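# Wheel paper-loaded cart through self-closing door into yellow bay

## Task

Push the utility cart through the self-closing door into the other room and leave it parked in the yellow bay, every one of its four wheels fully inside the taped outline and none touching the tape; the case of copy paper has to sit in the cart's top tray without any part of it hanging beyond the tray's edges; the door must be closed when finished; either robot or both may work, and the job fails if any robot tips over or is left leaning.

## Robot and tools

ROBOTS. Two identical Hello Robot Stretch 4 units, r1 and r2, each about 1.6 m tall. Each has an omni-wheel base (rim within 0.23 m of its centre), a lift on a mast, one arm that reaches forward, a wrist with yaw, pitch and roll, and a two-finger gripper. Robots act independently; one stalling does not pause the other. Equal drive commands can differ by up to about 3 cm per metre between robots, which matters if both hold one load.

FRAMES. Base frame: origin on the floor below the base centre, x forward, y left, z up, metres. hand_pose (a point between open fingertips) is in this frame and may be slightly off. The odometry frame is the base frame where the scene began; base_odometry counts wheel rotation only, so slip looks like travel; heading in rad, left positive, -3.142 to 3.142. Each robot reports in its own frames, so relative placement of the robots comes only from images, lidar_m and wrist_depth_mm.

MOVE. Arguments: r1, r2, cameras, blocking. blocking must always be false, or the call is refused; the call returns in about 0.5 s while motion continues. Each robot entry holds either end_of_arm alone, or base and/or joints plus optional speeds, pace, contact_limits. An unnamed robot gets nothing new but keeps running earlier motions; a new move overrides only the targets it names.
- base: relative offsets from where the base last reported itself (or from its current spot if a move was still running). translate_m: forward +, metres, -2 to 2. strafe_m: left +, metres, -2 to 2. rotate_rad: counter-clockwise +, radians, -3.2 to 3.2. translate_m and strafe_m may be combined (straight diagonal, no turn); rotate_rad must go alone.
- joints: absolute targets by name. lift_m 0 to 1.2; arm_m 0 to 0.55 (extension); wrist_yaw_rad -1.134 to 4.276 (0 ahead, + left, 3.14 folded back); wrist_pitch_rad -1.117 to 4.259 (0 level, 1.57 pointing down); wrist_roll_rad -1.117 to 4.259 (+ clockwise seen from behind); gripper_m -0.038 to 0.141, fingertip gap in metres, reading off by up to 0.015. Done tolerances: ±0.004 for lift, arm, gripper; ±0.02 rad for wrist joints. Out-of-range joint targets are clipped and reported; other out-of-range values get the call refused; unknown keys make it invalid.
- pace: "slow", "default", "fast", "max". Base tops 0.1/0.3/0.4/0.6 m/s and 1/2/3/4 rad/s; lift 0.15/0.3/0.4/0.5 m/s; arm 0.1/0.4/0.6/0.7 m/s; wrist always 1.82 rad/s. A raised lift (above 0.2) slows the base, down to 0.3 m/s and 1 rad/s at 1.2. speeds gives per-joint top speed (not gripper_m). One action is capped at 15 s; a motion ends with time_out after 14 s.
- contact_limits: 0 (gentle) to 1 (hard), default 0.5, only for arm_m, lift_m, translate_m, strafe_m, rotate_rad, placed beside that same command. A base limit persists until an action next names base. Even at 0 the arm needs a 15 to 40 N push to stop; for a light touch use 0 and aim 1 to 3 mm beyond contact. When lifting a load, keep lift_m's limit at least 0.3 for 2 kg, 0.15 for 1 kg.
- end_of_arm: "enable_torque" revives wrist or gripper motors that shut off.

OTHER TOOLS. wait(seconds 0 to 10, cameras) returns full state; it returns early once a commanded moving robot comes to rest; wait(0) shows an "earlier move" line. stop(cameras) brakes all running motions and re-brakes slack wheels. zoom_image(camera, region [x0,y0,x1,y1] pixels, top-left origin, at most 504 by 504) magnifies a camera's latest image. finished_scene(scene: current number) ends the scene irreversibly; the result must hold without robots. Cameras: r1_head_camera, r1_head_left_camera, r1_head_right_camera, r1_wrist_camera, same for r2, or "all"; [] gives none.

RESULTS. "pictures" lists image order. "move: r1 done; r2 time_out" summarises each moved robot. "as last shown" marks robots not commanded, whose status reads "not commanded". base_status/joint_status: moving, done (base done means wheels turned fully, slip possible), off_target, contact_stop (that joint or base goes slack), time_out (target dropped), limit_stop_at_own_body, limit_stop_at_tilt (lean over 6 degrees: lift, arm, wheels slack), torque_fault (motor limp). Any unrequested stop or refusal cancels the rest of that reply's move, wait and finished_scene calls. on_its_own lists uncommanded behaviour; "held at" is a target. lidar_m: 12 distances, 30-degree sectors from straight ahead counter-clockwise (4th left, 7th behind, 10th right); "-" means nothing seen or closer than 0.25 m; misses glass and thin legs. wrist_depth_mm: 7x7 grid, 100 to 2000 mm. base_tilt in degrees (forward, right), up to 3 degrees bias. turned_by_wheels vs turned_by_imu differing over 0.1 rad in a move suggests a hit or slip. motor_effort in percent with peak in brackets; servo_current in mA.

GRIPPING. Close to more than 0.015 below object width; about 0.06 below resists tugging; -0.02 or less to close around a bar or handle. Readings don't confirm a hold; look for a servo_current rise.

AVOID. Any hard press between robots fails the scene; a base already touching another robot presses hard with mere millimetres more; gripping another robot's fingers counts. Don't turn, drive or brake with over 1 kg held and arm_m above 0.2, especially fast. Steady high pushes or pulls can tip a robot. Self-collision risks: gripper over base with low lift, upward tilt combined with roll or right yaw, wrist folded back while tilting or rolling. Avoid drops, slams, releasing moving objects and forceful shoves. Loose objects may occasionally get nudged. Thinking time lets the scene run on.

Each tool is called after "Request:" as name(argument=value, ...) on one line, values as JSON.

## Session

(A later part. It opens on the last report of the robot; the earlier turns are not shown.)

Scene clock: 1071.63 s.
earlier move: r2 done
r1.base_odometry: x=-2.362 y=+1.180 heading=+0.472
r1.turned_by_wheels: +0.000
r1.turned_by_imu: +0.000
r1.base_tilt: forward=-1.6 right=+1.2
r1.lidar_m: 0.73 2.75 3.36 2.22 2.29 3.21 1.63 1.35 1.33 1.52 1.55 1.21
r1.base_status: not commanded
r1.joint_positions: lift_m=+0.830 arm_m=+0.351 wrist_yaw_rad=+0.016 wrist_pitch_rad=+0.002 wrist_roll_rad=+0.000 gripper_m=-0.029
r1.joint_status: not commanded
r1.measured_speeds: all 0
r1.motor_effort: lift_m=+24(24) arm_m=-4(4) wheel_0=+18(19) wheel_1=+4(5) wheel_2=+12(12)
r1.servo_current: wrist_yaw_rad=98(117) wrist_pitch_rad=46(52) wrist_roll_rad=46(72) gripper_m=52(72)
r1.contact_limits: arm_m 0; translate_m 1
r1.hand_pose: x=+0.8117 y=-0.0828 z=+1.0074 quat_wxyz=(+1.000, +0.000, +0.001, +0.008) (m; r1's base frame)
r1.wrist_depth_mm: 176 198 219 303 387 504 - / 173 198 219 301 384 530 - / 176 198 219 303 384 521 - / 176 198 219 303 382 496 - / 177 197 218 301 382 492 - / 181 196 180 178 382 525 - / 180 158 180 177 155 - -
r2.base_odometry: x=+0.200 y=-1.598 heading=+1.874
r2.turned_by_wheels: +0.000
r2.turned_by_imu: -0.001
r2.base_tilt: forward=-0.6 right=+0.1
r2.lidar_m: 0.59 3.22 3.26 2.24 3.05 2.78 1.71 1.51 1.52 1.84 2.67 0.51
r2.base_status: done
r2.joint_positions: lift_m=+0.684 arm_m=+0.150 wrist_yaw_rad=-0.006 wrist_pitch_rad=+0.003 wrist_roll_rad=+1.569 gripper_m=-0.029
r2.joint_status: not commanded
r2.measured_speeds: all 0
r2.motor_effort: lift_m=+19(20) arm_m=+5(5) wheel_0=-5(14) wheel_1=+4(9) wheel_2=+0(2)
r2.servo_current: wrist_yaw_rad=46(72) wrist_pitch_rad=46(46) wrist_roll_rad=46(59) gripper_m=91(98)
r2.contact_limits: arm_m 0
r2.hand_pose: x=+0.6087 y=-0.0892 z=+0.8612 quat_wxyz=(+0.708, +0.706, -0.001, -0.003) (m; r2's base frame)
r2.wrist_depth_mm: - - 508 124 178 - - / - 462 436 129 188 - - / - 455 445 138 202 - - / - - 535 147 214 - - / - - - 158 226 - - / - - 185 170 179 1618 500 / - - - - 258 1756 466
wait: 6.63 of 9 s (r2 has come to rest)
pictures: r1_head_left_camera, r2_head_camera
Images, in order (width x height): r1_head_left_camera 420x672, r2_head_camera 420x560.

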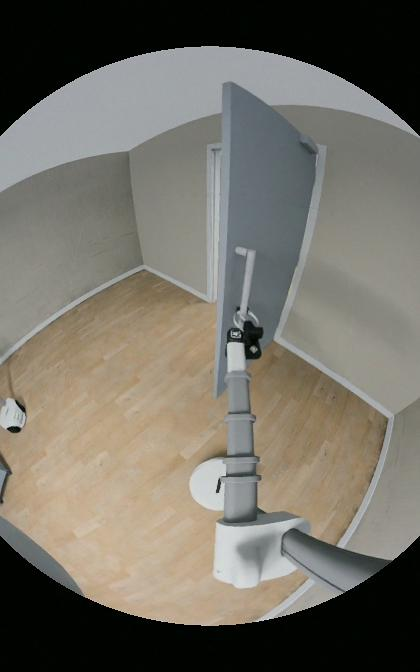

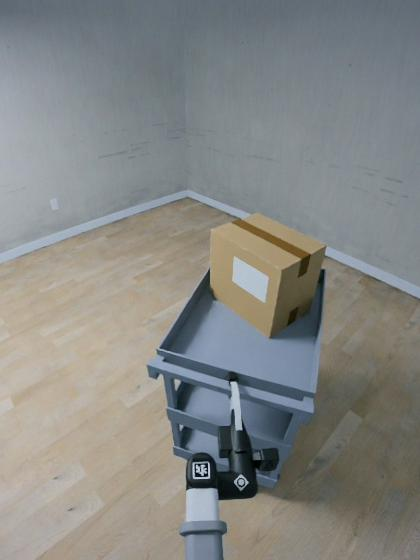

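Request:
move(blocking=false, r2={"base":{"rotate_rad":-0.45},"pace":"slow"}, cameras=[])

Request:
wait(seconds=4, cameras=[])

Request:
move(blocking=false, r2={"base":{"strafe_m":0.42},"pace":"slow"}, cameras=[])

Request:
wait(seconds=9, cameras=[])

Request:
move(blocking=false, r2={"base":{"rotate_rad":-0.34},"pace":"slow"}, cameras=[])

Request:
wait(seconds=4, cameras=["r2_head_camera","r1_head_left_camera"])

Scene clock: 1084.83 s.
move: r2 moving
r1: as last shown
r1.lidar_m: 0.73 2.74 3.35 2.22 2.35 3.22 1.66 1.35 1.35 1.50 1.55 1.17
r1.motor_effort: lift_m=+24(24) arm_m=-4(4) wheel_0=+18(19) wheel_1=+5(5) wheel_2=+12(12)
r1.servo_current: wrist_yaw_rad=91(104) wrist_pitch_rad=39(52) wrist_roll_rad=65(65) gripper_m=59(59)
r1.contact_limits: arm_m 0; translate_m 1
r1.wrist_depth_mm: 176 198 219 304 387 500 - / 172 198 219 303 384 530 - / 177 198 219 303 384 525 - / 176 198 218 301 382 496 - / 178 197 219 301 382 492 891 / 180 196 180 178 379 525 - / 179 157 180 177 155 - -
r2.base_odometry: x=+0.200 y=-1.598 heading=+1.750
r2.turned_by_wheels: -0.124
r2.turned_by_imu: -0.119
r2.base_tilt: forward=-0.6 right=+0.0
r2.lidar_m: 0.59 0.60 3.24 2.24 2.50 3.13 1.79 1.52 1.52 1.68 2.66 0.55
r2.base_status: rotate_rad moving
r2.joint_positions: lift_m=+0.684 arm_m=+0.150 wrist_yaw_rad=+0.008 wrist_pitch_rad=+0.003 wrist_roll_rad=+1.569 gripper_m=-0.029
r2.joint_status: not commanded
r2.measured_speeds: translate_m=-0.001 strafe_m=+0.001 rotate_rad=-0.493 lift_m=+0.000 arm_m=+0.000 wrist_yaw_rad=+0.000 wrist_pitch_rad=+0.000 wrist_roll_rad=+0.000
r2.motor_effort: lift_m=+19(19) arm_m=+4(5) wheel_0=+12(15) wheel_1=+8(10) wheel_2=+16(16)
r2.servo_current: wrist_yaw_rad=59(72) wrist_pitch_rad=39(46) wrist_roll_rad=52(52) gripper_m=91(104)
r2.contact_limits: arm_m 0
r2.hand_pose: x=+0.6100 y=-0.0851 z=+0.8612 quat_wxyz=(+0.708, +0.706, +0.004, +0.002) (m; r2's base frame)
r2.wrist_depth_mm: - - - 141 196 1366 - / - - 521 146 203 759 - / - 466 445 151 211 - - / - - 492 158 219 820 - / - - 585 166 229 - - / - - 187 172 180 1921 - / - - - - - - 488
pictures: none
No camera images: "cameras" was empty.

Scene clock: 1085.97 s.
earlier move: r2 done
r1.base_odometry: x=-2.362 y=+1.180 heading=+0.472
r1.turned_by_wheels: +0.000
r1.turned_by_imu: +0.000
r1.base_tilt: forward=-1.6 right=+1.2
r1.lidar_m: 0.71 2.74 3.37 2.22 2.49 3.21 1.68 1.36 1.35 1.49 1.56 1.17
r1.base_status: not commanded
r1.joint_positions: lift_m=+0.830 arm_m=+0.351 wrist_yaw_rad=+0.016 wrist_pitch_rad=+0.002 wrist_roll_rad=+0.000 gripper_m=-0.029
r1.joint_status: not commanded
r1.measured_speeds: all 0
r1.motor_effort: lift_m=+24(24) arm_m=-4(4) wheel_0=+18(19) wheel_1=+4(5) wheel_2=+12(12)
r1.servo_current: wrist_yaw_rad=78(111) wrist_pitch_rad=39(52) wrist_roll_rad=33(65) gripper_m=65(65)
r1.contact_limits: arm_m 0; translate_m 1
r1.hand_pose: x=+0.8117 y=-0.0828 z=+1.0074 quat_wxyz=(+1.000, +0.000, +0.001, +0.008) (m; r1's base frame)
r1.wrist_depth_mm: 176 197 218 304 389 504 - / 173 198 220 303 384 530 - / 177 198 219 304 384 525 - / 177 197 219 301 382 500 - / 178 197 219 300 379 492 878 / 180 198 180 178 379 525 - / 179 157 180 177 155 - -
r2.base_odometry: x=+0.200 y=-1.598 heading=+1.425
r2.turned_by_wheels: -0.325
r2.turned_by_imu: -0.316
r2.base_tilt: forward=-0.6 right=+0.1
r2.lidar_m: 0.44 0.56 3.21 2.26 2.24 3.13 2.47 1.64 1.51 1.54 1.94 0.61
r2.base_status: done
r2.joint_positions: lift_m=+0.684 arm_m=+0.150 wrist_yaw_rad=-0.004 wrist_pitch_rad=+0.003 wrist_roll_rad=+1.569 gripper_m=-0.029
r2.joint_status: not commanded
r2.measured_speeds: all 0
r2.motor_effort: lift_m=+19(20) arm_m=+5(5) wheel_0=+1(15) wheel_1=+5(10) wheel_2=+2(16)
r2.servo_current: wrist_yaw_rad=46(72) wrist_pitch_rad=39(52) wrist_roll_rad=46(59) gripper_m=91(104)
r2.contact_limits: arm_m 0
r2.hand_pose: x=+0.6089 y=-0.0885 z=+0.8612 quat_wxyz=(+0.708, +0.706, +0.000, -0.002) (m; r2's base frame)
r2.wrist_depth_mm: - - - 266 - 1661 1160 / - - - 300 322 332 330 / - - - 219 289 1708 1205 / - - - 201 262 1863 - / - - 634 186 243 831 - / - 455 187 169 179 - - / - - 459 - 216 - -
wait: 1.13 of 4 s (r2 has come to rest)
pictures: none
No camera images: "cameras" was empty.

Scene clock: 1086.47 s.
move: r2 moving
r1: as last shown
r1.lidar_m: 0.74 2.76 3.37 2.20 2.49 3.23 1.68 1.35 1.34 1.53 1.54 1.21
r1.servo_current: wrist_yaw_rad=78(117) wrist_pitch_rad=46(46) wrist_roll_rad=52(59) gripper_m=59(65)
r1.contact_limits: arm_m 0; translate_m 1
r1.wrist_depth_mm: 176 197 219 303 384 504 - / 173 198 219 303 387 530 - / 177 198 218 303 384 525 - / 177 198 219 301 384 496 - / 177 197 219 300 384 492 891 / 180 196 179 177 384 525 - / 179 157 180 178 155 - -
r2.base_odometry: x=+0.186 y=-1.596 heading=+1.424
r2.turned_by_wheels: +0.000
r2.turned_by_imu: +0.000
r2.base_tilt: forward=-0.7 right=+0.1
r2.lidar_m: 0.44 0.56 3.20 2.25 2.22 3.14 2.46 1.66 1.53 1.55 1.92 0.60
r2.base_status: strafe_m moving
r2.joint_positions: lift_m=+0.684 arm_m=+0.150 wrist_yaw_rad=-0.004 wrist_pitch_rad=+0.003 wrist_roll_rad=+1.569 gripper_m=-0.029
r2.joint_status: not commanded
r2.measured_speeds: translate_m=+0.000 strafe_m=+0.055 rotate_rad=+0.000 lift_m=+0.000 arm_m=+0.000 wrist_yaw_rad=+0.000 wrist_pitch_rad=+0.000 wrist_roll_rad=+0.000
r2.motor_effort: lift_m=+19(19) arm_m=+5(5) wheel_0=-7(9) wheel_1=+7(9) wheel_2=-1(2)
r2.servo_current: wrist_yaw_rad=52(52) wrist_pitch_rad=46(52) wrist_roll_rad=46(65) gripper_m=91(98)
r2.contact_limits: arm_m 0
r2.hand_pose: x=+0.6089 y=-0.0885 z=+0.8612 quat_wxyz=(+0.708, +0.706, +0.000, -0.002) (m; r2's base frame)
r2.wrist_depth_mm: - - - 263 - 1708 1182 / - - - 298 319 327 330 / - - - 217 286 1708 500 / - - - 200 262 1808 - / - - 621 186 242 831 - / - 459 186 169 178 - - / - - 462 - 215 - -
pictures: none
No camera images: "cameras" was empty.

Scene clock: 1091.30 s.
earlier move: r2 done
r1.base_odometry: x=-2.362 y=+1.180 heading=+0.472
r1.turned_by_wheels: +0.000
r1.turned_by_imu: +0.000
r1.base_tilt: forward=-1.6 right=+1.2
r1.lidar_m: 0.72 2.75 3.37 1.81 2.20 3.25 1.66 1.35 1.35 1.54 1.56 1.18
r1.base_status: not commanded
r1.joint_positions: lift_m=+0.830 arm_m=+0.351 wrist_yaw_rad=+0.016 wrist_pitch_rad=+0.002 wrist_roll_rad=+0.000 gripper_m=-0.029
r1.joint_status: not commanded
r1.measured_speeds: all 0
r1.on_its_own: wrist_yaw_rad is at rest, and its servo_current (111 mA) is outside its rest range (0 to 104 mA)
r1.motor_effort: lift_m=+24(24) arm_m=-4(4) wheel_0=+18(19) wheel_1=+4(5) wheel_2=+12(12)
r1.servo_current: wrist_yaw_rad=111(117) wrist_pitch_rad=39(52) wrist_roll_rad=33(72) gripper_m=59(65)
r1.contact_limits: arm_m 0; translate_m 1
r1.hand_pose: x=+0.8117 y=-0.0828 z=+1.0074 quat_wxyz=(+1.000, +0.000, +0.001, +0.008) (m; r1's base frame)
r1.wrist_depth_mm: 176 198 219 304 387 500 - / 173 198 219 303 384 530 - / 176 198 219 303 382 530 - / 176 198 219 301 382 496 - / 177 198 217 301 382 492 - / 180 196 180 178 382 525 - / 179 157 180 177 155 - -
r2.base_odometry: x=-0.215 y=-1.537 heading=+1.425
r2.turned_by_wheels: +0.000
r2.turned_by_imu: +0.000
r2.base_tilt: forward=-0.7 right=+0.1
r2.lidar_m: 0.54 3.07 2.85 1.98 1.84 2.60 3.03 2.06 1.90 1.92 2.46 0.56
r2.base_status: done
r2.joint_positions: lift_m=+0.684 arm_m=+0.150 wrist_yaw_rad=-0.006 wrist_pitch_rad=+0.003 wrist_roll_rad=+1.569 gripper_m=-0.029
r2.joint_status: not commanded
r2.measured_speeds: all 0
r2.motor_effort: lift_m=+19(20) arm_m=+5(5) wheel_0=-3(17) wheel_1=+5(9) wheel_2=+0(3)
r2.servo_current: wrist_yaw_rad=52(72) wrist_pitch_rad=39(52) wrist_roll_rad=39(65) gripper_m=98(104)
r2.contact_limits: arm_m 0
r2.hand_pose: x=+0.6087 y=-0.0893 z=+0.8612 quat_wxyz=(+0.708, +0.706, -0.001, -0.003) (m; r2's base frame)
r2.wrist_depth_mm: - - - 157 214 1576 1182 / - - - 159 217 768 - / - - 492 163 222 - - / - 492 469 166 226 - - / - - 530 169 230 - - / - - 186 172 179 - - / - - - - - - 512
wait: 4.83 of 9 s (r2 has come to rest)
pictures: none
No camera images: "cameras" was empty.

Scene clock: 1091.80 s.
move: r2 moving
r1.base_odometry: x=-2.362 y=+1.180 heading=+0.472
r1.turned_by_wheels: +0.000
r1.turned_by_imu: +0.000
r1.base_tilt: forward=-1.6 right=+1.2
r1.lidar_m: 0.69 2.74 3.36 1.81 2.20 3.22 1.68 1.36 1.36 1.51 1.53 1.18
r1.base_status: not commanded
r1.joint_positions: lift_m=+0.830 arm_m=+0.351 wrist_yaw_rad=+0.016 wrist_pitch_rad=+0.002 wrist_roll_rad=+0.000 gripper_m=-0.029
r1.joint_status: not commanded
r1.measured_speeds: all 0
r1.motor_effort: lift_m=+24(24) arm_m=-4(4) wheel_0=+19(19) wheel_1=+4(5) wheel_2=+12(12)
r1.servo_current: wrist_yaw_rad=91(104) wrist_pitch_rad=46(46) wrist_roll_rad=65(65) gripper_m=52(65)
r1.contact_limits: arm_m 0; translate_m 1
r1.hand_pose: x=+0.8117 y=-0.0828 z=+1.0074 quat_wxyz=(+1.000, +0.000, +0.001, +0.008) (m; r1's base frame)
r1.wrist_depth_mm: 177 198 219 304 387 504 - / 173 198 220 304 384 530 - / 176 198 220 304 384 521 - / 177 198 217 303 382 492 - / 177 198 217 301 379 492 - / 180 198 179 178 382 521 - / 179 158 180 177 155 - -
r2.base_odometry: x=-0.215 y=-1.536 heading=+1.301
r2.turned_by_wheels: -0.124
r2.turned_by_imu: -0.120
r2.base_tilt: forward=-0.6 right=+0.0
r2.lidar_m: 0.52 0.57 2.83 2.87 1.85 2.18 2.94 2.21 1.88 1.90 2.23 0.60
r2.base_status: rotate_rad moving
r2.joint_positions: lift_m=+0.684 arm_m=+0.150 wrist_yaw_rad=+0.009 wrist_pitch_rad=+0.003 wrist_roll_rad=+1.569 gripper_m=-0.029
r2.joint_status: not commanded
r2.measured_speeds: translate_m=+0.001 strafe_m=+0.000 rotate_rad=-0.497 lift_m=+0.000 arm_m=+0.000 wrist_yaw_rad=+0.001 wrist_pitch_rad=+0.000 wrist_roll_rad=+0.000
r2.motor_effort: lift_m=+19(20) arm_m=+3(5) wheel_0=+16(16) wheel_1=+8(10) wheel_2=+18(18)
r2.servo_current: wrist_yaw_rad=59(72) wrist_pitch_rad=46(46) wrist_roll_rad=52(59) gripper_m=91(104)
r2.contact_limits: arm_m 0
r2.hand_pose: x=+0.6101 y=-0.0849 z=+0.8612 quat_wxyz=(+0.708, +0.706, +0.004, +0.002) (m; r2's base frame)
r2.wrist_depth_mm: - - - 170 230 1661 1182 / - - - 172 231 1576 - / - - 580 171 232 831 - / - - 466 232 232 831 - / - - 504 172 233 - - / - - 187 173 179 - - / - - - - - - -
pictures: none
No camera images: "cameras" was empty.

Scene clock: 1092.77 s.
earlier move: r2 done
r1.base_odometry: x=-2.362 y=+1.180 heading=+0.472
r1.turned_by_wheels: +0.000
r1.turned_by_imu: +0.000
r1.base_tilt: forward=-1.6 right=+1.2
r1.lidar_m: 0.72 2.75 3.37 1.82 2.28 3.23 1.67 1.36 1.33 1.48 1.57 1.18
r1.base_status: not commanded
r1.joint_positions: lift_m=+0.830 arm_m=+0.351 wrist_yaw_rad=+0.016 wrist_pitch_rad=+0.002 wrist_roll_rad=+0.000 gripper_m=-0.029
r1.joint_status: not commanded
r1.measured_speeds: all 0
r1.motor_effort: lift_m=+24(24) arm_m=-4(4) wheel_0=+18(19) wheel_1=+4(5) wheel_2=+12(12)
r1.servo_current: wrist_yaw_rad=91(104) wrist_pitch_rad=46(52) wrist_roll_rad=46(65) gripper_m=59(65)
r1.contact_limits: arm_m 0; translate_m 1
r1.hand_pose: x=+0.8117 y=-0.0828 z=+1.0074 quat_wxyz=(+1.000, +0.000, +0.001, +0.008) (m; r1's base frame)
r1.wrist_depth_mm: 176 198 219 303 387 504 - / 173 197 219 303 387 530 - / 177 198 218 303 382 525 - / 177 197 219 303 382 492 - / 178 198 219 301 384 496 891 / 180 196 180 178 379 521 - / 179 158 179 178 155 - -
r2.base_odometry: x=-0.215 y=-1.537 heading=+1.085
r2.turned_by_wheels: -0.216
r2.turned_by_imu: -0.209
r2.base_tilt: forward=-0.7 right=+0.1
r2.lidar_m: 0.44 0.52 2.92 2.84 1.83 2.04 3.01 2.53 1.94 1.89 2.00 0.61
r2.base_status: done
r2.joint_positions: lift_m=+0.684 arm_m=+0.150 wrist_yaw_rad=-0.002 wrist_pitch_rad=+0.003 wrist_roll_rad=+1.569 gripper_m=-0.029
r2.joint_status: not commanded
r2.measured_speeds: all 0
r2.motor_effort: lift_m=+20(20) arm_m=+4(5) wheel_0=+3(16) wheel_1=+3(10) wheel_2=-2(18)
r2.servo_current: wrist_yaw_rad=46(72) wrist_pitch_rad=39(46) wrist_roll_rad=46(59) gripper_m=91(104)
r2.contact_limits: arm_m 0
r2.hand_pose: x=+0.6091 y=-0.0880 z=+0.8612 quat_wxyz=(+0.708, +0.706, +0.000, -0.002) (m; r2's base frame)
r2.wrist_depth_mm: - - - 276 - 1661 1205 / - - - 246 327 334 334 / - - - 222 294 1661 1229 / - - - 203 264 1921 530 / - - - 187 244 778 - / - 504 187 169 178 - - / - - 449 - 213 - -
wait: 0.97 of 4 s (r2 has come to rest)
pictures: r1_head_left_camera, r2_head_camera
Images, in order (width x height): r1_head_left_camera 420x672, r2_head_camera 420x560.

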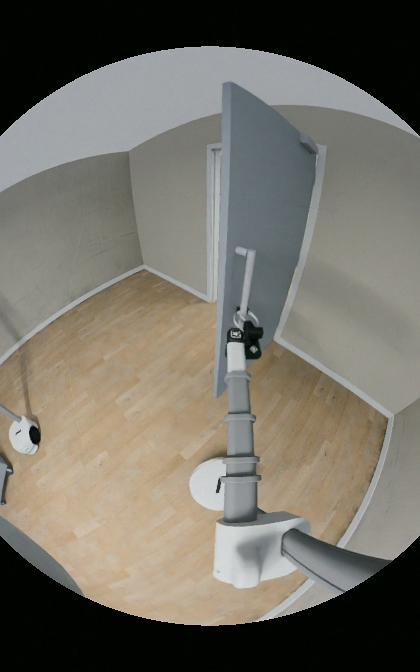

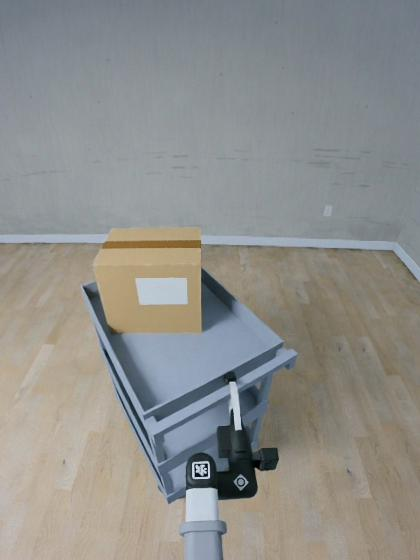

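Request:
zoom_image(camera="r2_head_camera", region=[60, 200, 320, 460])

Request:
move(blocking=false, r2={"base":{"strafe_m":0.45},"pace":"slow"}, cameras=[])

Request:
wait(seconds=9, cameras=["r2_head_camera","r2_head_left_camera","r2_head_right_camera","r1_head_left_camera"])

Scaled by 1.938 from the camera's 420x560 image, which has a finer 1200x1600 frame.

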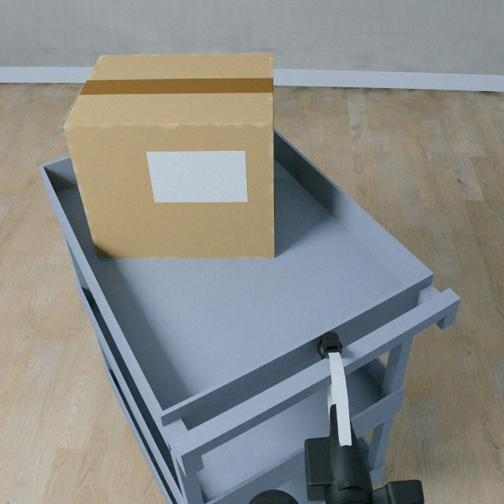

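Scene clock: 1104.60 s.
move: r2 moving
r1: as last shown
r1.lidar_m: 0.73 2.78 3.37 1.80 2.28 3.22 1.65 1.36 1.36 1.52 1.53 1.19
r1.motor_effort: lift_m=+24(24) arm_m=-4(4) wheel_0=+19(19) wheel_1=+5(5) wheel_2=+12(12)
r1.servo_current: wrist_yaw_rad=104(104) wrist_pitch_rad=46(52) wrist_roll_rad=33(52) gripper_m=52(65)
r1.contact_limits: arm_m 0; translate_m 1
r1.wrist_depth_mm: 177 198 218 304 384 504 - / 173 198 219 303 384 525 - / 177 198 218 303 384 535 - / 177 198 218 300 382 492 - / 177 197 218 300 379 492 891 / 181 197 180 178 379 521 - / 179 157 180 178 155 - -
r2.base_odometry: x=-0.227 y=-1.530 heading=+1.084
r2.turned_by_wheels: +0.000
r2.turned_by_imu: +0.000
r2.base_tilt: forward=-0.6 right=+0.1
r2.lidar_m: 0.46 0.51 2.90 2.84 1.83 2.03 3.00 2.57 1.94 1.87 2.03 0.59
r2.base_status: strafe_m moving
r2.joint_positions: lift_m=+0.684 arm_m=+0.150 wrist_yaw_rad=-0.002 wrist_pitch_rad=+0.003 wrist_roll_rad=+1.569 gripper_m=-0.029
r2.joint_status: not commanded
r2.measured_speeds: translate_m=+0.001 strafe_m=+0.056 rotate_rad=-0.005 lift_m=+0.000 arm_m=+0.000 wrist_yaw_rad=-0.002 wrist_pitch_rad=+0.000 wrist_roll_rad=+0.000
r2.motor_effort: lift_m=+19(19) arm_m=+4(4) wheel_0=-14(14) wheel_1=+7(8) wheel_2=+0(2)
r2.servo_current: wrist_yaw_rad=39(52) wrist_pitch_rad=39(46) wrist_roll_rad=65(65) gripper_m=98(98)
r2.contact_limits: arm_m 0
r2.hand_pose: x=+0.6091 y=-0.0880 z=+0.8612 quat_wxyz=(+0.708, +0.706, +0.000, -0.002) (m; r2's base frame)
r2.wrist_depth_mm: - - - 274 - 1708 1160 / - - - 245 329 330 334 / - - - 221 294 1708 1229 / - - - 203 265 1808 535 / - - - 186 244 768 - / - 500 185 168 178 - - / - - 452 - 213 - -
pictures: none
No camera images: "cameras" was empty.

Scene clock: 1109.73 s.
earlier move: r2 done
r1.base_odometry: x=-2.362 y=+1.180 heading=+0.472
r1.turned_by_wheels: +0.000
r1.turned_by_imu: +0.000
r1.base_tilt: forward=-1.5 right=+1.3
r1.lidar_m: 0.73 2.76 3.36 1.47 1.54 3.21 1.67 1.36 1.36 1.51 1.56 1.19
r1.base_status: not commanded
r1.joint_positions: lift_m=+0.830 arm_m=+0.351 wrist_yaw_rad=+0.016 wrist_pitch_rad=+0.002 wrist_roll_rad=+0.000 gripper_m=-0.029
r1.joint_status: not commanded
r1.measured_speeds: all 0
r1.motor_effort: lift_m=+24(24) arm_m=-4(4) wheel_0=+19(19) wheel_1=+4(5) wheel_2=+12(12)
r1.servo_current: wrist_yaw_rad=91(117) wrist_pitch_rad=46(52) wrist_roll_rad=46(72) gripper_m=59(65)
r1.contact_limits: arm_m 0; translate_m 1
r1.hand_pose: x=+0.8117 y=-0.0828 z=+1.0074 quat_wxyz=(+1.000, +0.000, +0.001, +0.008) (m; r1's base frame)
r1.wrist_depth_mm: 177 198 219 306 387 500 - / 173 198 218 301 384 530 - / 177 198 219 303 384 517 - / 176 198 218 301 382 496 - / 178 197 218 303 384 492 - / 180 197 180 178 384 525 - / 179 157 180 177 156 - -
r2.base_odometry: x=-0.613 y=-1.327 heading=+1.085
r2.turned_by_wheels: +0.000
r2.turned_by_imu: -0.002
r2.base_tilt: forward=-0.7 right=+0.1
r2.lidar_m: 0.55 0.61 2.49 2.39 1.57 1.50 2.99 3.10 2.40 2.34 2.48 0.57
r2.base_status: done
r2.joint_positions: lift_m=+0.684 arm_m=+0.150 wrist_yaw_rad=-0.007 wrist_pitch_rad=+0.003 wrist_roll_rad=+1.569 gripper_m=-0.029
r2.joint_status: not commanded
r2.measured_speeds: all 0
r2.motor_effort: lift_m=+19(20) arm_m=+4(5) wheel_0=-5(15) wheel_1=+4(9) wheel_2=-2(3)
r2.servo_current: wrist_yaw_rad=39(65) wrist_pitch_rad=39(52) wrist_roll_rad=59(65) gripper_m=91(104)
r2.contact_limits: arm_m 0
r2.hand_pose: x=+0.6086 y=-0.0894 z=+0.8612 quat_wxyz=(+0.708, +0.706, -0.001, -0.003) (m; r2's base frame)
r2.wrist_depth_mm: - - - 163 222 1661 1160 / - - - 165 224 1537 - / - - 554 167 227 - - / - - 466 228 229 820 - / - - 508 171 231 831 - / - - 186 172 178 - - / - - - - 236 - -
wait: 5.13 of 9 s (r2 has come to rest)
pictures: r1_head_left_camera, r2_head_camera, r2_head_left_camera, r2_head_right_camera
Images, in order (width x height): r1_head_left_camera 420x672, r2_head_camera 420x560, r2_head_left_camera 420x672, r2_head_right_camera 420x672.

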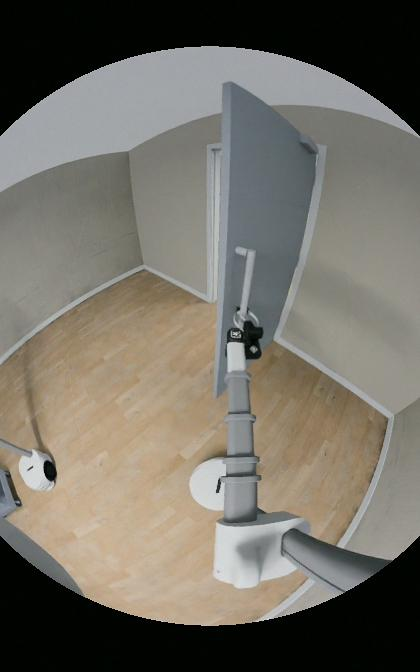

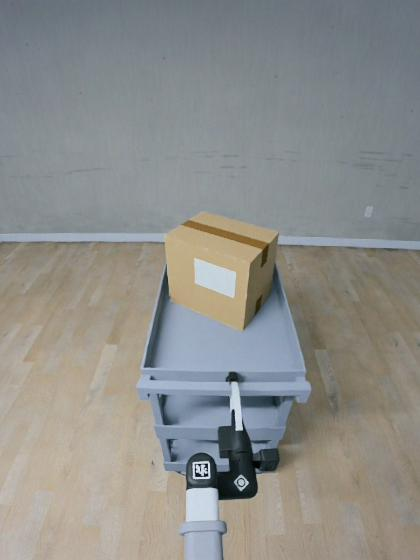

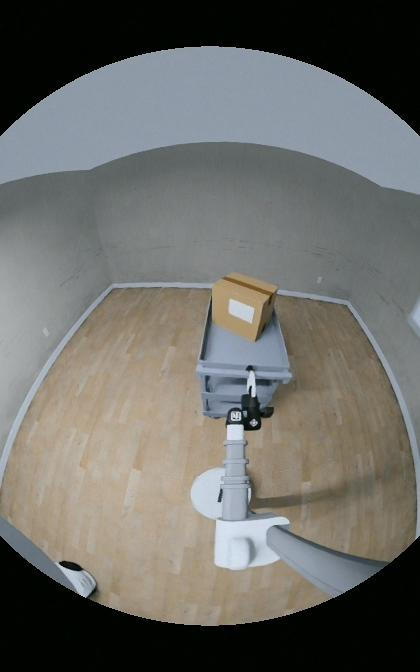

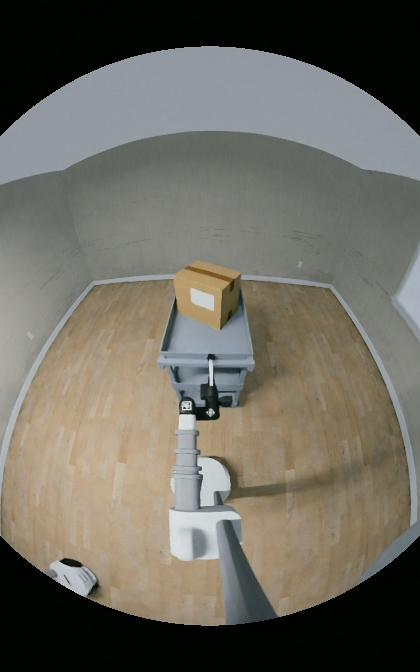

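Request:
move(blocking=false, r2={"base":{"translate_m":-0.9},"pace":"slow"}, cameras=[])

Request:
wait(seconds=10, cameras=["r2_head_camera","r2_head_left_camera","r2_head_right_camera","r1_head_left_camera"])

Scene clock: 1127.43 s.
move: r2 moving
r1: as last shown
r1.base_tilt: forward=-1.6 right=+1.2
r1.lidar_m: 0.75 2.75 3.38 1.49 1.51 3.22 1.67 1.37 1.36 1.51 1.54 1.20
r1.motor_effort: lift_m=+24(24) arm_m=-4(4) wheel_0=+18(19) wheel_1=+5(5) wheel_2=+12(12)
r1.servo_current: wrist_yaw_rad=98(117) wrist_pitch_rad=33(52) wrist_roll_rad=46(59) gripper_m=59(65)
r1.contact_limits: arm_m 0; translate_m 1
r1.wrist_depth_mm: 176 198 218 306 387 500 - / 173 198 218 304 387 525 - / 177 198 219 303 387 525 - / 176 197 218 301 384 492 - / 178 198 218 301 382 488 - / 180 196 179 178 382 521 - / 179 157 180 178 155 - -
r2.base_odometry: x=-0.618 y=-1.337 heading=+1.085
r2.turned_by_wheels: +0.000
r2.turned_by_imu: +0.000
r2.base_tilt: forward=-0.7 right=+0.1
r2.lidar_m: 0.56 0.62 2.48 2.40 1.56 1.50 2.96 3.10 2.40 2.33 2.48 0.54
r2.base_status: translate_m moving
r2.joint_positions: lift_m=+0.684 arm_m=+0.150 wrist_yaw_rad=+0.000 wrist_pitch_rad=+0.003 wrist_roll_rad=+1.569 gripper_m=-0.029
r2.joint_status: not commanded
r2.measured_speeds: translate_m=-0.051 strafe_m=+0.002 rotate_rad=+0.000 lift_m=+0.000 arm_m=+0.000 wrist_yaw_rad=+0.022 wrist_pitch_rad=+0.000 wrist_roll_rad=+0.000
r2.motor_effort: lift_m=+19(20) arm_m=+2(4) wheel_0=-6(10) wheel_1=-7(7) wheel_2=+12(13)
r2.servo_current: wrist_yaw_rad=33(59) wrist_pitch_rad=46(46) wrist_roll_rad=39(59) gripper_m=98(98)
r2.contact_limits: arm_m 0
r2.hand_pose: x=+0.6093 y=-0.0875 z=+0.8612 quat_wxyz=(+0.708, +0.706, +0.001, -0.001) (m; r2's base frame)
r2.wrist_depth_mm: - - - 160 218 1618 1182 / - - - 162 220 1576 - / - - 521 165 224 - - / - 480 455 168 228 831 - / - - 517 171 231 854 - / - - 185 172 179 - - / - - - - - - -
pictures: none
No camera images: "cameras" was empty.

Scene clock: 1137.23 s.
earlier move: r2 done
r1.base_odometry: x=-2.362 y=+1.180 heading=+0.472
r1.turned_by_wheels: +0.000
r1.turned_by_imu: -0.001
r1.base_tilt: forward=-1.6 right=+1.2
r1.lidar_m: 0.72 2.77 0.98 1.01 1.32 3.20 1.64 1.35 1.35 1.51 1.56 1.21
r1.base_status: not commanded
r1.joint_positions: lift_m=+0.830 arm_m=+0.351 wrist_yaw_rad=+0.016 wrist_pitch_rad=+0.002 wrist_roll_rad=+0.000 gripper_m=-0.029
r1.joint_status: not commanded
r1.measured_speeds: all 0
r1.motor_effort: lift_m=+24(24) arm_m=-4(4) wheel_0=+18(19) wheel_1=+5(5) wheel_2=+12(12)
r1.servo_current: wrist_yaw_rad=104(117) wrist_pitch_rad=46(59) wrist_roll_rad=65(72) gripper_m=59(65)
r1.contact_limits: arm_m 0; translate_m 1
r1.hand_pose: x=+0.8117 y=-0.0828 z=+1.0074 quat_wxyz=(+1.000, +0.000, +0.001, +0.008) (m; r1's base frame)
r1.wrist_depth_mm: 176 198 217 304 387 504 - / 173 198 218 303 382 530 - / 177 198 220 304 387 521 - / 177 198 217 304 382 496 - / 177 197 217 300 384 492 - / 180 196 180 178 379 525 - / 179 157 180 178 155 - -
r2.base_odometry: x=-1.033 y=-2.122 heading=+1.085
r2.turned_by_wheels: +0.000
r2.turned_by_imu: +0.006
r2.base_tilt: forward=-0.7 right=+0.1
r2.lidar_m: 0.41 0.46 2.54 1.01 0.97 1.14 2.06 2.20 2.32 2.27 2.45 0.65
r2.base_status: done
r2.joint_positions: lift_m=+0.684 arm_m=+0.150 wrist_yaw_rad=+0.004 wrist_pitch_rad=+0.003 wrist_roll_rad=+1.569 gripper_m=-0.029
r2.joint_status: not commanded
r2.measured_speeds: all 0
r2.motor_effort: lift_m=+19(20) arm_m=-4(4) wheel_0=+0(10) wheel_1=-3(9) wheel_2=+8(15)
r2.servo_current: wrist_yaw_rad=46(65) wrist_pitch_rad=46(52) wrist_roll_rad=59(59) gripper_m=91(104)
r2.contact_limits: arm_m 0
r2.hand_pose: x=+0.6097 y=-0.0862 z=+0.8612 quat_wxyz=(+0.708, +0.706, +0.003, +0.001) (m; r2's base frame)
r2.wrist_depth_mm: - - - - - 1708 1160 / - - - 287 - 1661 1182 / - - - 243 336 349 349 / - - - 214 279 1756 504 / - - - 191 250 1708 - / - - 187 169 179 732 - / - - 424 - 211 - -
wait: 9.80 of 10 s (r2 has come to rest)
pictures: r1_head_left_camera, r2_head_camera, r2_head_left_camera, r2_head_right_camera
Images, in order (width x height): r1_head_left_camera 420x672, r2_head_camera 420x560, r2_head_left_camera 420x672, r2_head_right_camera 420x672.

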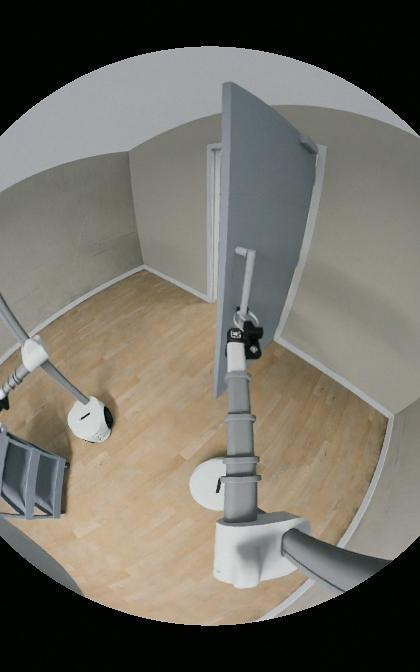

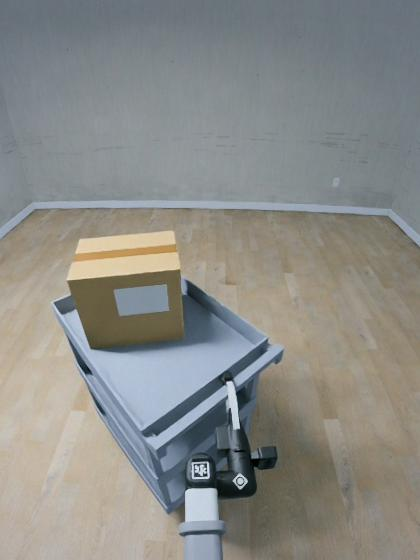

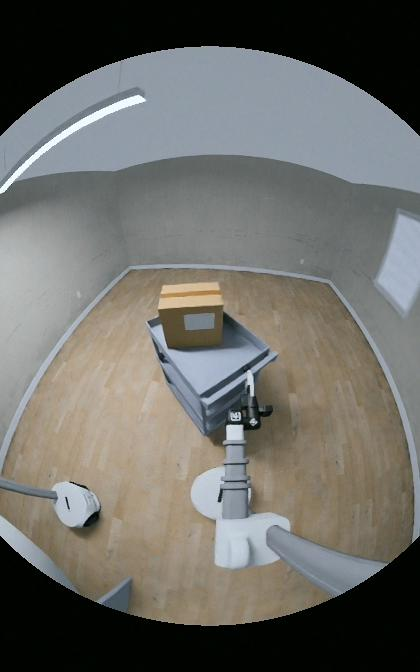

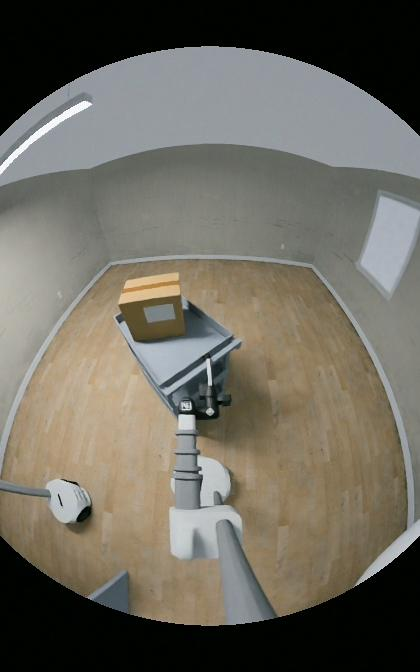

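Request:
move(blocking=false, r2={"base":{"translate_m":-0.2},"pace":"slow"}, cameras=[])

Request:
wait(seconds=10, cameras=["r2_head_camera"])

Scene clock: 1148.17 s.
move: r2 moving
r1: as last shown
r1.turned_by_imu: +0.000
r1.lidar_m: 0.74 2.76 0.97 0.98 1.30 3.25 1.68 1.36 1.36 1.49 1.56 1.21
r1.motor_effort: lift_m=+24(24) arm_m=-4(4) wheel_0=+18(19) wheel_1=+4(5) wheel_2=+12(12)
r1.servo_current: wrist_yaw_rad=91(111) wrist_pitch_rad=39(46) wrist_roll_rad=46(52) gripper_m=52(65)
r1.contact_limits: arm_m 0; translate_m 1
r1.wrist_depth_mm: 176 198 218 304 387 504 - / 173 198 218 303 384 530 - / 177 198 219 303 384 525 - / 177 199 218 303 382 496 - / 176 198 218 301 382 496 - / 180 197 180 178 384 525 - / 179 157 179 177 156 - -
r2.base_odometry: x=-1.039 y=-2.133 heading=+1.086
r2.turned_by_wheels: +0.001
r2.turned_by_imu: +0.001
r2.base_tilt: forward=-0.6 right=+0.1
r2.lidar_m: 0.42 0.43 2.53 1.01 0.99 1.13 2.03 2.17 2.33 2.26 2.44 0.65
r2.base_status: translate_m moving
r2.joint_positions: lift_m=+0.684 arm_m=+0.150 wrist_yaw_rad=+0.004 wrist_pitch_rad=+0.003 wrist_roll_rad=+1.569 gripper_m=-0.029
r2.joint_status: not commanded
r2.measured_speeds: translate_m=-0.048 strafe_m=+0.000 rotate_rad=+0.001 lift_m=+0.000 arm_m=+0.000 wrist_yaw_rad=+0.000 wrist_pitch_rad=+0.000 wrist_roll_rad=+0.000
r2.motor_effort: lift_m=+19(20) arm_m=-4(4) wheel_0=-1(5) wheel_1=-5(7) wheel_2=+14(14)
r2.servo_current: wrist_yaw_rad=46(59) wrist_pitch_rad=46(46) wrist_roll_rad=52(59) gripper_m=104(104)
r2.contact_limits: arm_m 0
r2.hand_pose: x=+0.6097 y=-0.0862 z=+0.8612 quat_wxyz=(+0.708, +0.706, +0.003, +0.001) (m; r2's base frame)
r2.wrist_depth_mm: - - - - - 1756 1182 / - - - 285 - 1661 1160 / - - - 242 334 349 349 / - - - 213 277 1708 488 / - - - 191 251 1808 - / - - 187 170 179 741 - / - - 424 - 211 - -
pictures: none
No camera images: "cameras" was empty.

Scene clock: 1150.93 s.
earlier move: r2 done
r1.base_odometry: x=-2.362 y=+1.180 heading=+0.472
r1.turned_by_wheels: +0.000
r1.turned_by_imu: +0.000
r1.base_tilt: forward=-1.6 right=+1.2
r1.lidar_m: 0.72 2.77 0.93 1.14 1.13 3.22 1.67 1.35 1.35 1.52 1.55 1.20
r1.base_status: not commanded
r1.joint_positions: lift_m=+0.830 arm_m=+0.351 wrist_yaw_rad=+0.016 wrist_pitch_rad=+0.002 wrist_roll_rad=+0.000 gripper_m=-0.029
r1.joint_status: not commanded
r1.measured_speeds: all 0
r1.motor_effort: lift_m=+24(24) arm_m=-4(4) wheel_0=+18(19) wheel_1=+5(5) wheel_2=+12(12)
r1.servo_current: wrist_yaw_rad=98(111) wrist_pitch_rad=39(52) wrist_roll_rad=52(65) gripper_m=52(65)
r1.contact_limits: arm_m 0; translate_m 1
r1.hand_pose: x=+0.8117 y=-0.0828 z=+1.0074 quat_wxyz=(+1.000, +0.000, +0.001, +0.008) (m; r1's base frame)
r1.wrist_depth_mm: 176 198 219 304 387 500 - / 173 198 218 303 384 530 - / 177 198 219 304 384 525 - / 177 198 219 304 384 496 - / 178 198 218 303 387 492 - / 180 197 179 177 382 517 - / 179 157 179 177 156 - -
r2.base_odometry: x=-1.126 y=-2.299 heading=+1.085
r2.turned_by_wheels: +0.000
r2.turned_by_imu: +0.001
r2.base_tilt: forward=-0.7 right=+0.1
r2.lidar_m: 0.37 0.43 2.54 0.92 0.98 1.01 1.88 1.99 2.31 2.28 2.42 0.71
r2.base_status: done
r2.joint_positions: lift_m=+0.684 arm_m=+0.150 wrist_yaw_rad=+0.004 wrist_pitch_rad=+0.003 wrist_roll_rad=+1.569 gripper_m=-0.029
r2.joint_status: not commanded
r2.measured_speeds: all 0
r2.motor_effort: lift_m=+19(20) arm_m=-3(4) wheel_0=-1(8) wheel_1=-3(7) wheel_2=+7(16)
r2.servo_current: wrist_yaw_rad=46(59) wrist_pitch_rad=46(52) wrist_roll_rad=59(59) gripper_m=91(104)
r2.contact_limits: arm_m 0
r2.hand_pose: x=+0.6097 y=-0.0862 z=+0.8612 quat_wxyz=(+0.708, +0.706, +0.003, +0.001) (m; r2's base frame)
r2.wrist_depth_mm: - - - - - 1661 1182 / - - - 310 - 1708 1160 / - - - 315 349 353 397 / - - - 215 297 1756 1255 / - - - 189 254 1756 530 / - - 189 164 179 683 - / - - 410 - 208 - -
wait: 2.77 of 10 s (r2 has come to rest)
pictures: r2_head_camera
Images, in order (width x height): r2_head_camera 420x560.

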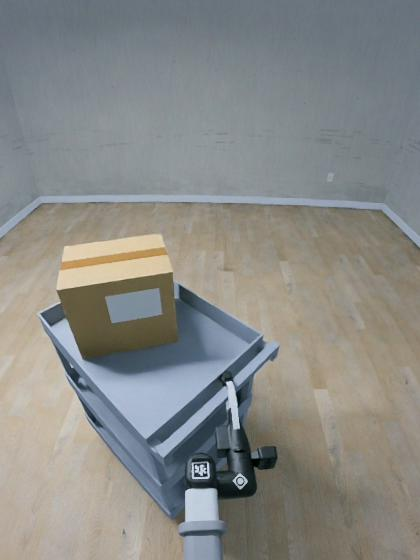

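Request:
move(blocking=false, r2={"joints":{"gripper_m":0.07}}, cameras=[])

Request:
wait(seconds=2, cameras=[])

Request:
move(blocking=false, r2={"base":{"translate_m":-0.12},"pace":"slow"}, cameras=[])

Request:
wait(seconds=3, cameras=["r2_head_camera","r2_wrist_camera"])

Scene clock: 1194.57 s.
move: r2 moving
r1: as last shown
r1.lidar_m: 0.73 2.76 0.93 1.12 1.14 3.23 1.67 1.36 1.35 1.53 1.55 1.20
r1.motor_effort: lift_m=+24(24) arm_m=-4(4) wheel_0=+18(19) wheel_1=+4(5) wheel_2=+12(12)
r1.servo_current: wrist_yaw_rad=85(104) wrist_pitch_rad=52(52) wrist_roll_rad=46(65) gripper_m=59(65)
r1.contact_limits: arm_m 0; translate_m 1
r1.wrist_depth_mm: 176 197 219 304 387 504 - / 173 198 216 306 384 530 - / 177 198 219 303 384 525 - / 177 198 219 301 382 492 - / 177 198 218 303 382 492 - / 181 196 180 178 384 525 - / 180 157 179 177 156 - -
r2.base_odometry: x=-1.126 y=-2.299 heading=+1.085
r2.turned_by_wheels: +0.000
r2.turned_by_imu: +0.000
r2.base_tilt: forward=-0.7 right=+0.1
r2.lidar_m: 0.40 0.47 2.56 0.94 1.00 1.01 1.89 1.97 2.32 2.26 2.42 0.70
r2.base_status: not commanded
r2.joint_positions: lift_m=+0.684 arm_m=+0.150 wrist_yaw_rad=+0.004 wrist_pitch_rad=+0.003 wrist_roll_rad=+1.569 gripper_m=-0.003
r2.joint_status: gripper_m moving
r2.measured_speeds: all 0
r2.motor_effort: lift_m=+19(20) arm_m=-3(4) wheel_0=-1(1) wheel_1=-3(3) wheel_2=+7(8)
r2.servo_current: wrist_yaw_rad=59(59) wrist_pitch_rad=39(46) wrist_roll_rad=52(52) gripper_m=104(104)
r2.contact_limits: arm_m 0
r2.hand_pose: x=+0.6097 y=-0.0862 z=+0.8612 quat_wxyz=(+0.708, +0.706, +0.003, +0.001) (m; r2's base frame)
r2.wrist_depth_mm: - - - - - 1708 1160 / - - - 322 - 1708 1182 / - - - 320 351 364 364 / - - - 225 303 1708 1255 / - - - 192 258 1756 530 / - - 188 170 182 707 - / - - 415 - 211 - -
pictures: none
No camera images: "cameras" was empty.

Scene clock: 1195.77 s.
earlier move: r2 done
r1.base_odometry: x=-2.362 y=+1.180 heading=+0.472
r1.turned_by_wheels: +0.000
r1.turned_by_imu: +0.000
r1.base_tilt: forward=-1.6 right=+1.2
r1.lidar_m: 0.73 2.75 0.92 1.13 1.16 3.22 1.67 1.38 1.36 1.50 1.55 1.18
r1.base_status: not commanded
r1.joint_positions: lift_m=+0.830 arm_m=+0.351 wrist_yaw_rad=+0.016 wrist_pitch_rad=+0.002 wrist_roll_rad=+0.000 gripper_m=-0.029
r1.joint_status: not commanded
r1.measured_speeds: all 0
r1.motor_effort: lift_m=+24(24) arm_m=-4(4) wheel_0=+18(19) wheel_1=+5(5) wheel_2=+12(12)
r1.servo_current: wrist_yaw_rad=98(104) wrist_pitch_rad=52(52) wrist_roll_rad=46(65) gripper_m=59(65)
r1.contact_limits: arm_m 0; translate_m 1
r1.hand_pose: x=+0.8117 y=-0.0828 z=+1.0074 quat_wxyz=(+1.000, +0.000, +0.001, +0.008) (m; r1's base frame)
r1.wrist_depth_mm: 176 198 219 307 387 504 - / 173 198 217 303 384 530 - / 177 198 219 303 382 521 - / 177 198 219 300 382 492 - / 177 198 218 301 382 488 - / 180 197 180 178 377 525 - / 180 157 179 178 155 - -
r2.base_odometry: x=-1.126 y=-2.299 heading=+1.085
r2.turned_by_wheels: +0.000
r2.turned_by_imu: +0.000
r2.base_tilt: forward=-0.7 right=+0.1
r2.lidar_m: 0.37 0.47 2.55 0.95 0.97 0.99 1.87 2.00 2.31 2.25 2.40 0.66
r2.base_status: not commanded
r2.joint_positions: lift_m=+0.684 arm_m=+0.150 wrist_yaw_rad=+0.003 wrist_pitch_rad=+0.003 wrist_roll_rad=+1.569 gripper_m=+0.070
r2.joint_status: all done
r2.measured_speeds: all 0
r2.motor_effort: lift_m=+19(20) arm_m=-4(4) wheel_0=-1(1) wheel_1=-3(3) wheel_2=+5(8)
r2.servo_current: wrist_yaw_rad=52(59) wrist_pitch_rad=39(46) wrist_roll_rad=52(59) gripper_m=52(124)
r2.contact_limits: arm_m 0
r2.hand_pose: x=+0.6095 y=-0.0866 z=+0.8612 quat_wxyz=(+0.708, +0.706, +0.002, +0.000) (m; r2's base frame)
r2.wrist_depth_mm: - - - - - 1661 1160 / - - - 325 - 1661 1160 / - - - 330 362 368 366 / - - - 237 314 1708 1255 / - - - 201 267 1756 508 / - - 193 174 195 732 - / - - 433 - - - -
wait: 1.20 of 2 s (r2 has come to rest)
pictures: none
No camera images: "cameras" was empty.

Scene clock: 1196.27 s.
move: r2 moving
r1: as last shown
r1.lidar_m: 0.74 2.74 0.94 1.14 1.16 3.20 1.66 1.36 1.34 1.50 1.56 1.18
r1.servo_current: wrist_yaw_rad=98(111) wrist_pitch_rad=39(52) wrist_roll_rad=39(59) gripper_m=65(65)
r1.contact_limits: arm_m 0; translate_m 1
r1.wrist_depth_mm: 176 198 219 303 387 496 - / 173 198 218 303 387 525 - / 177 198 220 301 382 521 - / 177 198 218 303 382 492 - / 177 197 220 301 384 492 - / 181 196 180 177 379 517 - / 180 157 180 178 156 - -
r2.base_odometry: x=-1.132 y=-2.310 heading=+1.085
r2.turned_by_wheels: +0.000
r2.turned_by_imu: +0.000
r2.base_tilt: forward=-0.7 right=+0.1
r2.lidar_m: 0.42 0.43 2.54 0.93 0.97 1.00 1.89 1.96 2.30 2.24 2.39 0.72
r2.base_status: translate_m moving
r2.joint_positions: lift_m=+0.684 arm_m=+0.150 wrist_yaw_rad=+0.003 wrist_pitch_rad=+0.003 wrist_roll_rad=+1.569 gripper_m=+0.070
r2.joint_status: not commanded
r2.measured_speeds: translate_m=-0.049 strafe_m=+0.001 rotate_rad=-0.002 lift_m=+0.000 arm_m=+0.000 wrist_yaw_rad=+0.000 wrist_pitch_rad=+0.000 wrist_roll_rad=+0.000
r2.motor_effort: lift_m=+19(19) arm_m=-4(4) wheel_0=-3(8) wheel_1=-5(6) wheel_2=+7(10)
r2.servo_current: wrist_yaw_rad=46(59) wrist_pitch_rad=33(46) wrist_roll_rad=39(59) gripper_m=39(59)
r2.contact_limits: arm_m 0
r2.hand_pose: x=+0.6095 y=-0.0866 z=+0.8612 quat_wxyz=(+0.708, +0.706, +0.002, +0.000) (m; r2's base frame)
r2.wrist_depth_mm: - - - - - 1708 1182 / - - - - - 1708 1182 / - - - 353 377 377 377 / - - - 298 325 1708 1205 / - - - 211 277 1708 535 / - - 193 182 190 676 - / - - 433 - 224 - -
pictures: none
No camera images: "cameras" was empty.

Scene clock: 1198.23 s.
earlier move: r2 done
r1.base_odometry: x=-2.362 y=+1.180 heading=+0.472
r1.turned_by_wheels: +0.000
r1.turned_by_imu: +0.000
r1.base_tilt: forward=-1.6 right=+1.2
r1.lidar_m: 0.74 2.76 0.91 1.14 1.16 3.21 1.65 1.36 1.35 1.50 1.54 1.17
r1.base_status: not commanded
r1.joint_positions: lift_m=+0.830 arm_m=+0.351 wrist_yaw_rad=+0.016 wrist_pitch_rad=+0.002 wrist_roll_rad=+0.000 gripper_m=-0.029
r1.joint_status: not commanded
r1.measured_speeds: all 0
r1.motor_effort: lift_m=+24(24) arm_m=-4(4) wheel_0=+18(19) wheel_1=+5(5) wheel_2=+12(12)
r1.servo_current: wrist_yaw_rad=104(111) wrist_pitch_rad=39(52) wrist_roll_rad=46(65) gripper_m=59(65)
r1.contact_limits: arm_m 0; translate_m 1
r1.hand_pose: x=+0.8117 y=-0.0828 z=+1.0074 quat_wxyz=(+1.000, +0.000, +0.001, +0.008) (m; r1's base frame)
r1.wrist_depth_mm: 176 197 219 306 384 500 - / 173 198 218 303 384 530 - / 176 198 220 301 387 525 - / 177 198 219 303 382 492 - / 177 198 217 301 379 488 - / 180 196 180 177 382 521 - / 179 157 180 178 155 - -
r2.base_odometry: x=-1.182 y=-2.405 heading=+1.085
r2.turned_by_wheels: +0.000
r2.turned_by_imu: +0.000
r2.base_tilt: forward=-0.7 right=+0.0
r2.lidar_m: 0.52 0.62 2.55 0.94 0.94 0.92 1.76 1.86 2.29 2.25 2.42 0.81
r2.base_status: done
r2.joint_positions: lift_m=+0.684 arm_m=+0.150 wrist_yaw_rad=+0.003 wrist_pitch_rad=+0.003 wrist_roll_rad=+1.569 gripper_m=+0.070
r2.joint_status: not commanded
r2.measured_speeds: all 0
r2.motor_effort: lift_m=+19(20) arm_m=-4(4) wheel_0=-3(9) wheel_1=-5(8) wheel_2=+4(11)
r2.servo_current: wrist_yaw_rad=46(59) wrist_pitch_rad=39(46) wrist_roll_rad=39(59) gripper_m=52(59)
r2.contact_limits: arm_m 0
r2.hand_pose: x=+0.6095 y=-0.0866 z=+0.8612 quat_wxyz=(+0.708, +0.706, +0.002, +0.000) (m; r2's base frame)
r2.wrist_depth_mm: - - - - - 1708 1160 / - - - - - 1708 1160 / - - - 459 - 1756 488 / - - - 433 - 1863 442 / - - - 362 387 1921 - / - - 193 271 189 - - / - - 530 - - - -
wait: 1.97 of 3 s (r2 has come to rest)
pictures: r2_head_camera, r2_wrist_camera
Images, in order (width x height): r2_head_camera 420x560, r2_wrist_camera 616x392.

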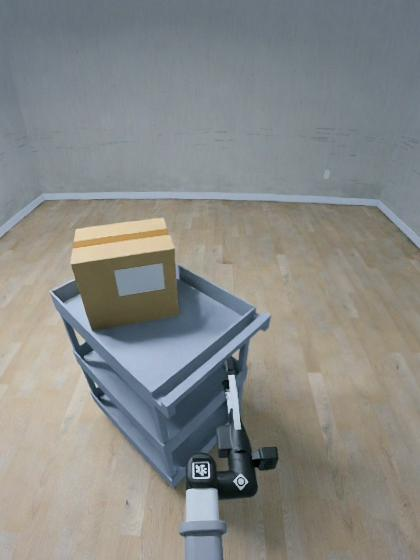

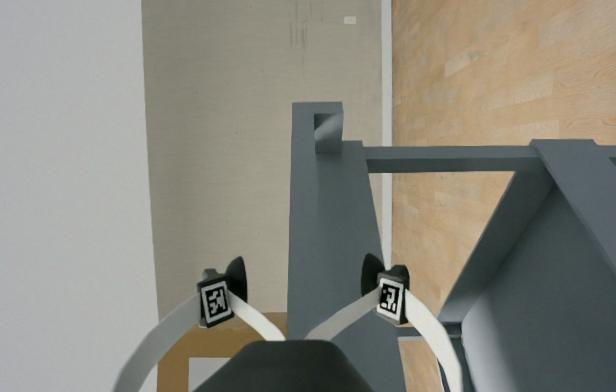

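Request:
move(blocking=false, r2={"base":{"strafe_m":-0.12},"pace":"slow"}, cameras=[])

Request:
wait(seconds=3, cameras=["r2_head_camera","r2_wrist_camera"])

Scene clock: 1204.60 s.
move: r2 moving
r1: as last shown
r1.lidar_m: 0.72 2.76 0.92 1.13 1.15 3.22 1.65 1.38 1.36 1.52 1.54 1.18
r1.motor_effort: lift_m=+24(24) arm_m=-4(4) wheel_0=+18(19) wheel_1=+4(5) wheel_2=+12(12)
r1.servo_current: wrist_yaw_rad=91(104) wrist_pitch_rad=39(46) wrist_roll_rad=59(59) gripper_m=59(59)
r1.contact_limits: arm_m 0; translate_m 1
r1.wrist_depth_mm: 176 198 220 303 384 500 - / 173 198 220 304 382 521 - / 177 199 219 301 382 525 - / 177 198 218 301 384 496 - / 177 197 217 303 379 492 891 / 181 197 180 178 379 521 - / 179 157 179 178 155 - -
r2.base_odometry: x=-1.169 y=-2.412 heading=+1.085
r2.turned_by_wheels: +0.000
r2.turned_by_imu: +0.001
r2.base_tilt: forward=-0.7 right=+0.1
r2.lidar_m: 0.52 0.60 2.57 0.94 0.94 0.92 1.76 1.84 2.31 2.23 2.37 0.84
r2.base_status: strafe_m moving
r2.joint_positions: lift_m=+0.684 arm_m=+0.150 wrist_yaw_rad=+0.003 wrist_pitch_rad=+0.003 wrist_roll_rad=+1.569 gripper_m=+0.070
r2.joint_status: not commanded
r2.measured_speeds: translate_m=+0.000 strafe_m=-0.055 rotate_rad=+0.000 lift_m=+0.000 arm_m=+0.000 wrist_yaw_rad=+0.000 wrist_pitch_rad=+0.000 wrist_roll_rad=+0.000
r2.motor_effort: lift_m=+19(20) arm_m=-3(4) wheel_0=+4(9) wheel_1=-7(9) wheel_2=+0(4)
r2.servo_current: wrist_yaw_rad=46(52) wrist_pitch_rad=52(52) wrist_roll_rad=59(59) gripper_m=52(59)
r2.contact_limits: arm_m 0
r2.hand_pose: x=+0.6095 y=-0.0866 z=+0.8612 quat_wxyz=(+0.708, +0.706, +0.002, +0.000) (m; r2's base frame)
r2.wrist_depth_mm: - - - - - 1708 1182 / - - - - - 1708 1182 / - - - 459 - 1708 1078 / - - - 445 - 1863 455 / - - - 377 - 1756 - / - - 193 281 189 - - / - - 535 - - - -
pictures: none
No camera images: "cameras" was empty.

Scene clock: 1206.43 s.
earlier move: r2 done
r1.base_odometry: x=-2.362 y=+1.180 heading=+0.472
r1.turned_by_wheels: +0.000
r1.turned_by_imu: +0.000
r1.base_tilt: forward=-1.6 right=+1.3
r1.lidar_m: 0.73 2.76 1.05 1.15 1.16 3.21 1.67 1.35 1.34 1.53 1.55 1.19
r1.base_status: not commanded
r1.joint_positions: lift_m=+0.830 arm_m=+0.351 wrist_yaw_rad=+0.016 wrist_pitch_rad=+0.002 wrist_roll_rad=+0.000 gripper_m=-0.029
r1.joint_status: not commanded
r1.measured_speeds: all 0
r1.motor_effort: lift_m=+24(24) arm_m=-4(4) wheel_0=+18(19) wheel_1=+5(5) wheel_2=+12(12)
r1.servo_current: wrist_yaw_rad=85(111) wrist_pitch_rad=39(46) wrist_roll_rad=52(65) gripper_m=59(65)
r1.contact_limits: arm_m 0; translate_m 1
r1.hand_pose: x=+0.8117 y=-0.0828 z=+1.0074 quat_wxyz=(+1.000, +0.000, +0.001, +0.008) (m; r1's base frame)
r1.wrist_depth_mm: 176 198 219 304 387 504 - / 172 198 219 304 387 530 - / 177 198 218 303 384 525 - / 176 198 218 303 382 492 - / 177 197 218 301 382 492 878 / 180 197 180 177 382 521 - / 179 157 179 178 155 - -
r2.base_odometry: x=-1.076 y=-2.461 heading=+1.085
r2.turned_by_wheels: +0.000
r2.turned_by_imu: +0.000
r2.base_tilt: forward=-0.7 right=+0.0
r2.lidar_m: 0.59 0.56 2.67 1.05 0.99 1.08 1.75 1.86 2.18 2.14 2.31 3.28
r2.base_status: done
r2.joint_positions: lift_m=+0.684 arm_m=+0.150 wrist_yaw_rad=+0.003 wrist_pitch_rad=+0.003 wrist_roll_rad=+1.569 gripper_m=+0.070
r2.joint_status: not commanded
r2.measured_speeds: all 0
r2.motor_effort: lift_m=+19(20) arm_m=-4(4) wheel_0=+4(11) wheel_1=-4(9) wheel_2=+0(4)
r2.servo_current: wrist_yaw_rad=46(65) wrist_pitch_rad=39(52) wrist_roll_rad=46(59) gripper_m=52(59)
r2.contact_limits: arm_m 0
r2.hand_pose: x=+0.6095 y=-0.0866 z=+0.8612 quat_wxyz=(+0.708, +0.706, +0.002, +0.000) (m; r2's base frame)
r2.wrist_depth_mm: - - - - - 1708 1160 / - - - - - 1708 1182 / - - - - - 1708 1205 / - - - - - 1708 1182 / - - - 459 488 1756 477 / - - 193 370 190 723 - / - - - - - - -
wait: 1.83 of 3 s (r2 has come to rest)
pictures: r2_head_camera, r2_wrist_camera
Images, in order (width x height): r2_head_camera 420x560, r2_wrist_camera 616x392.

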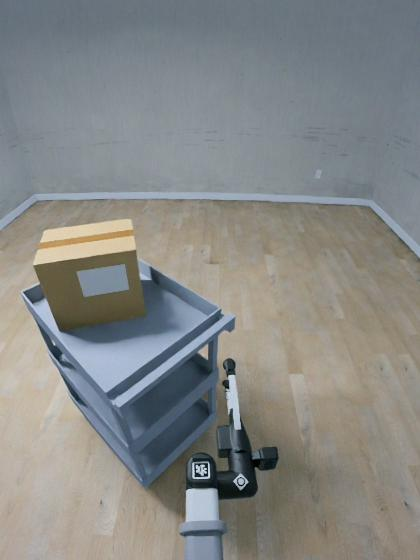

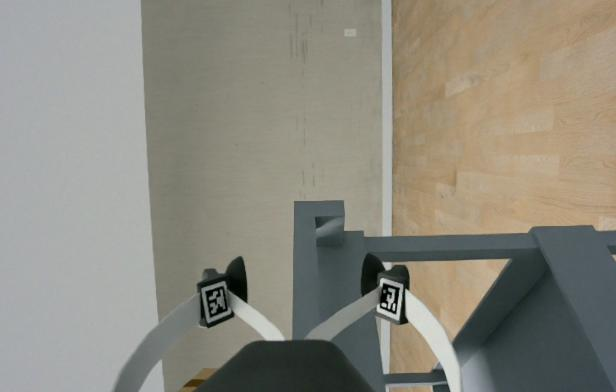

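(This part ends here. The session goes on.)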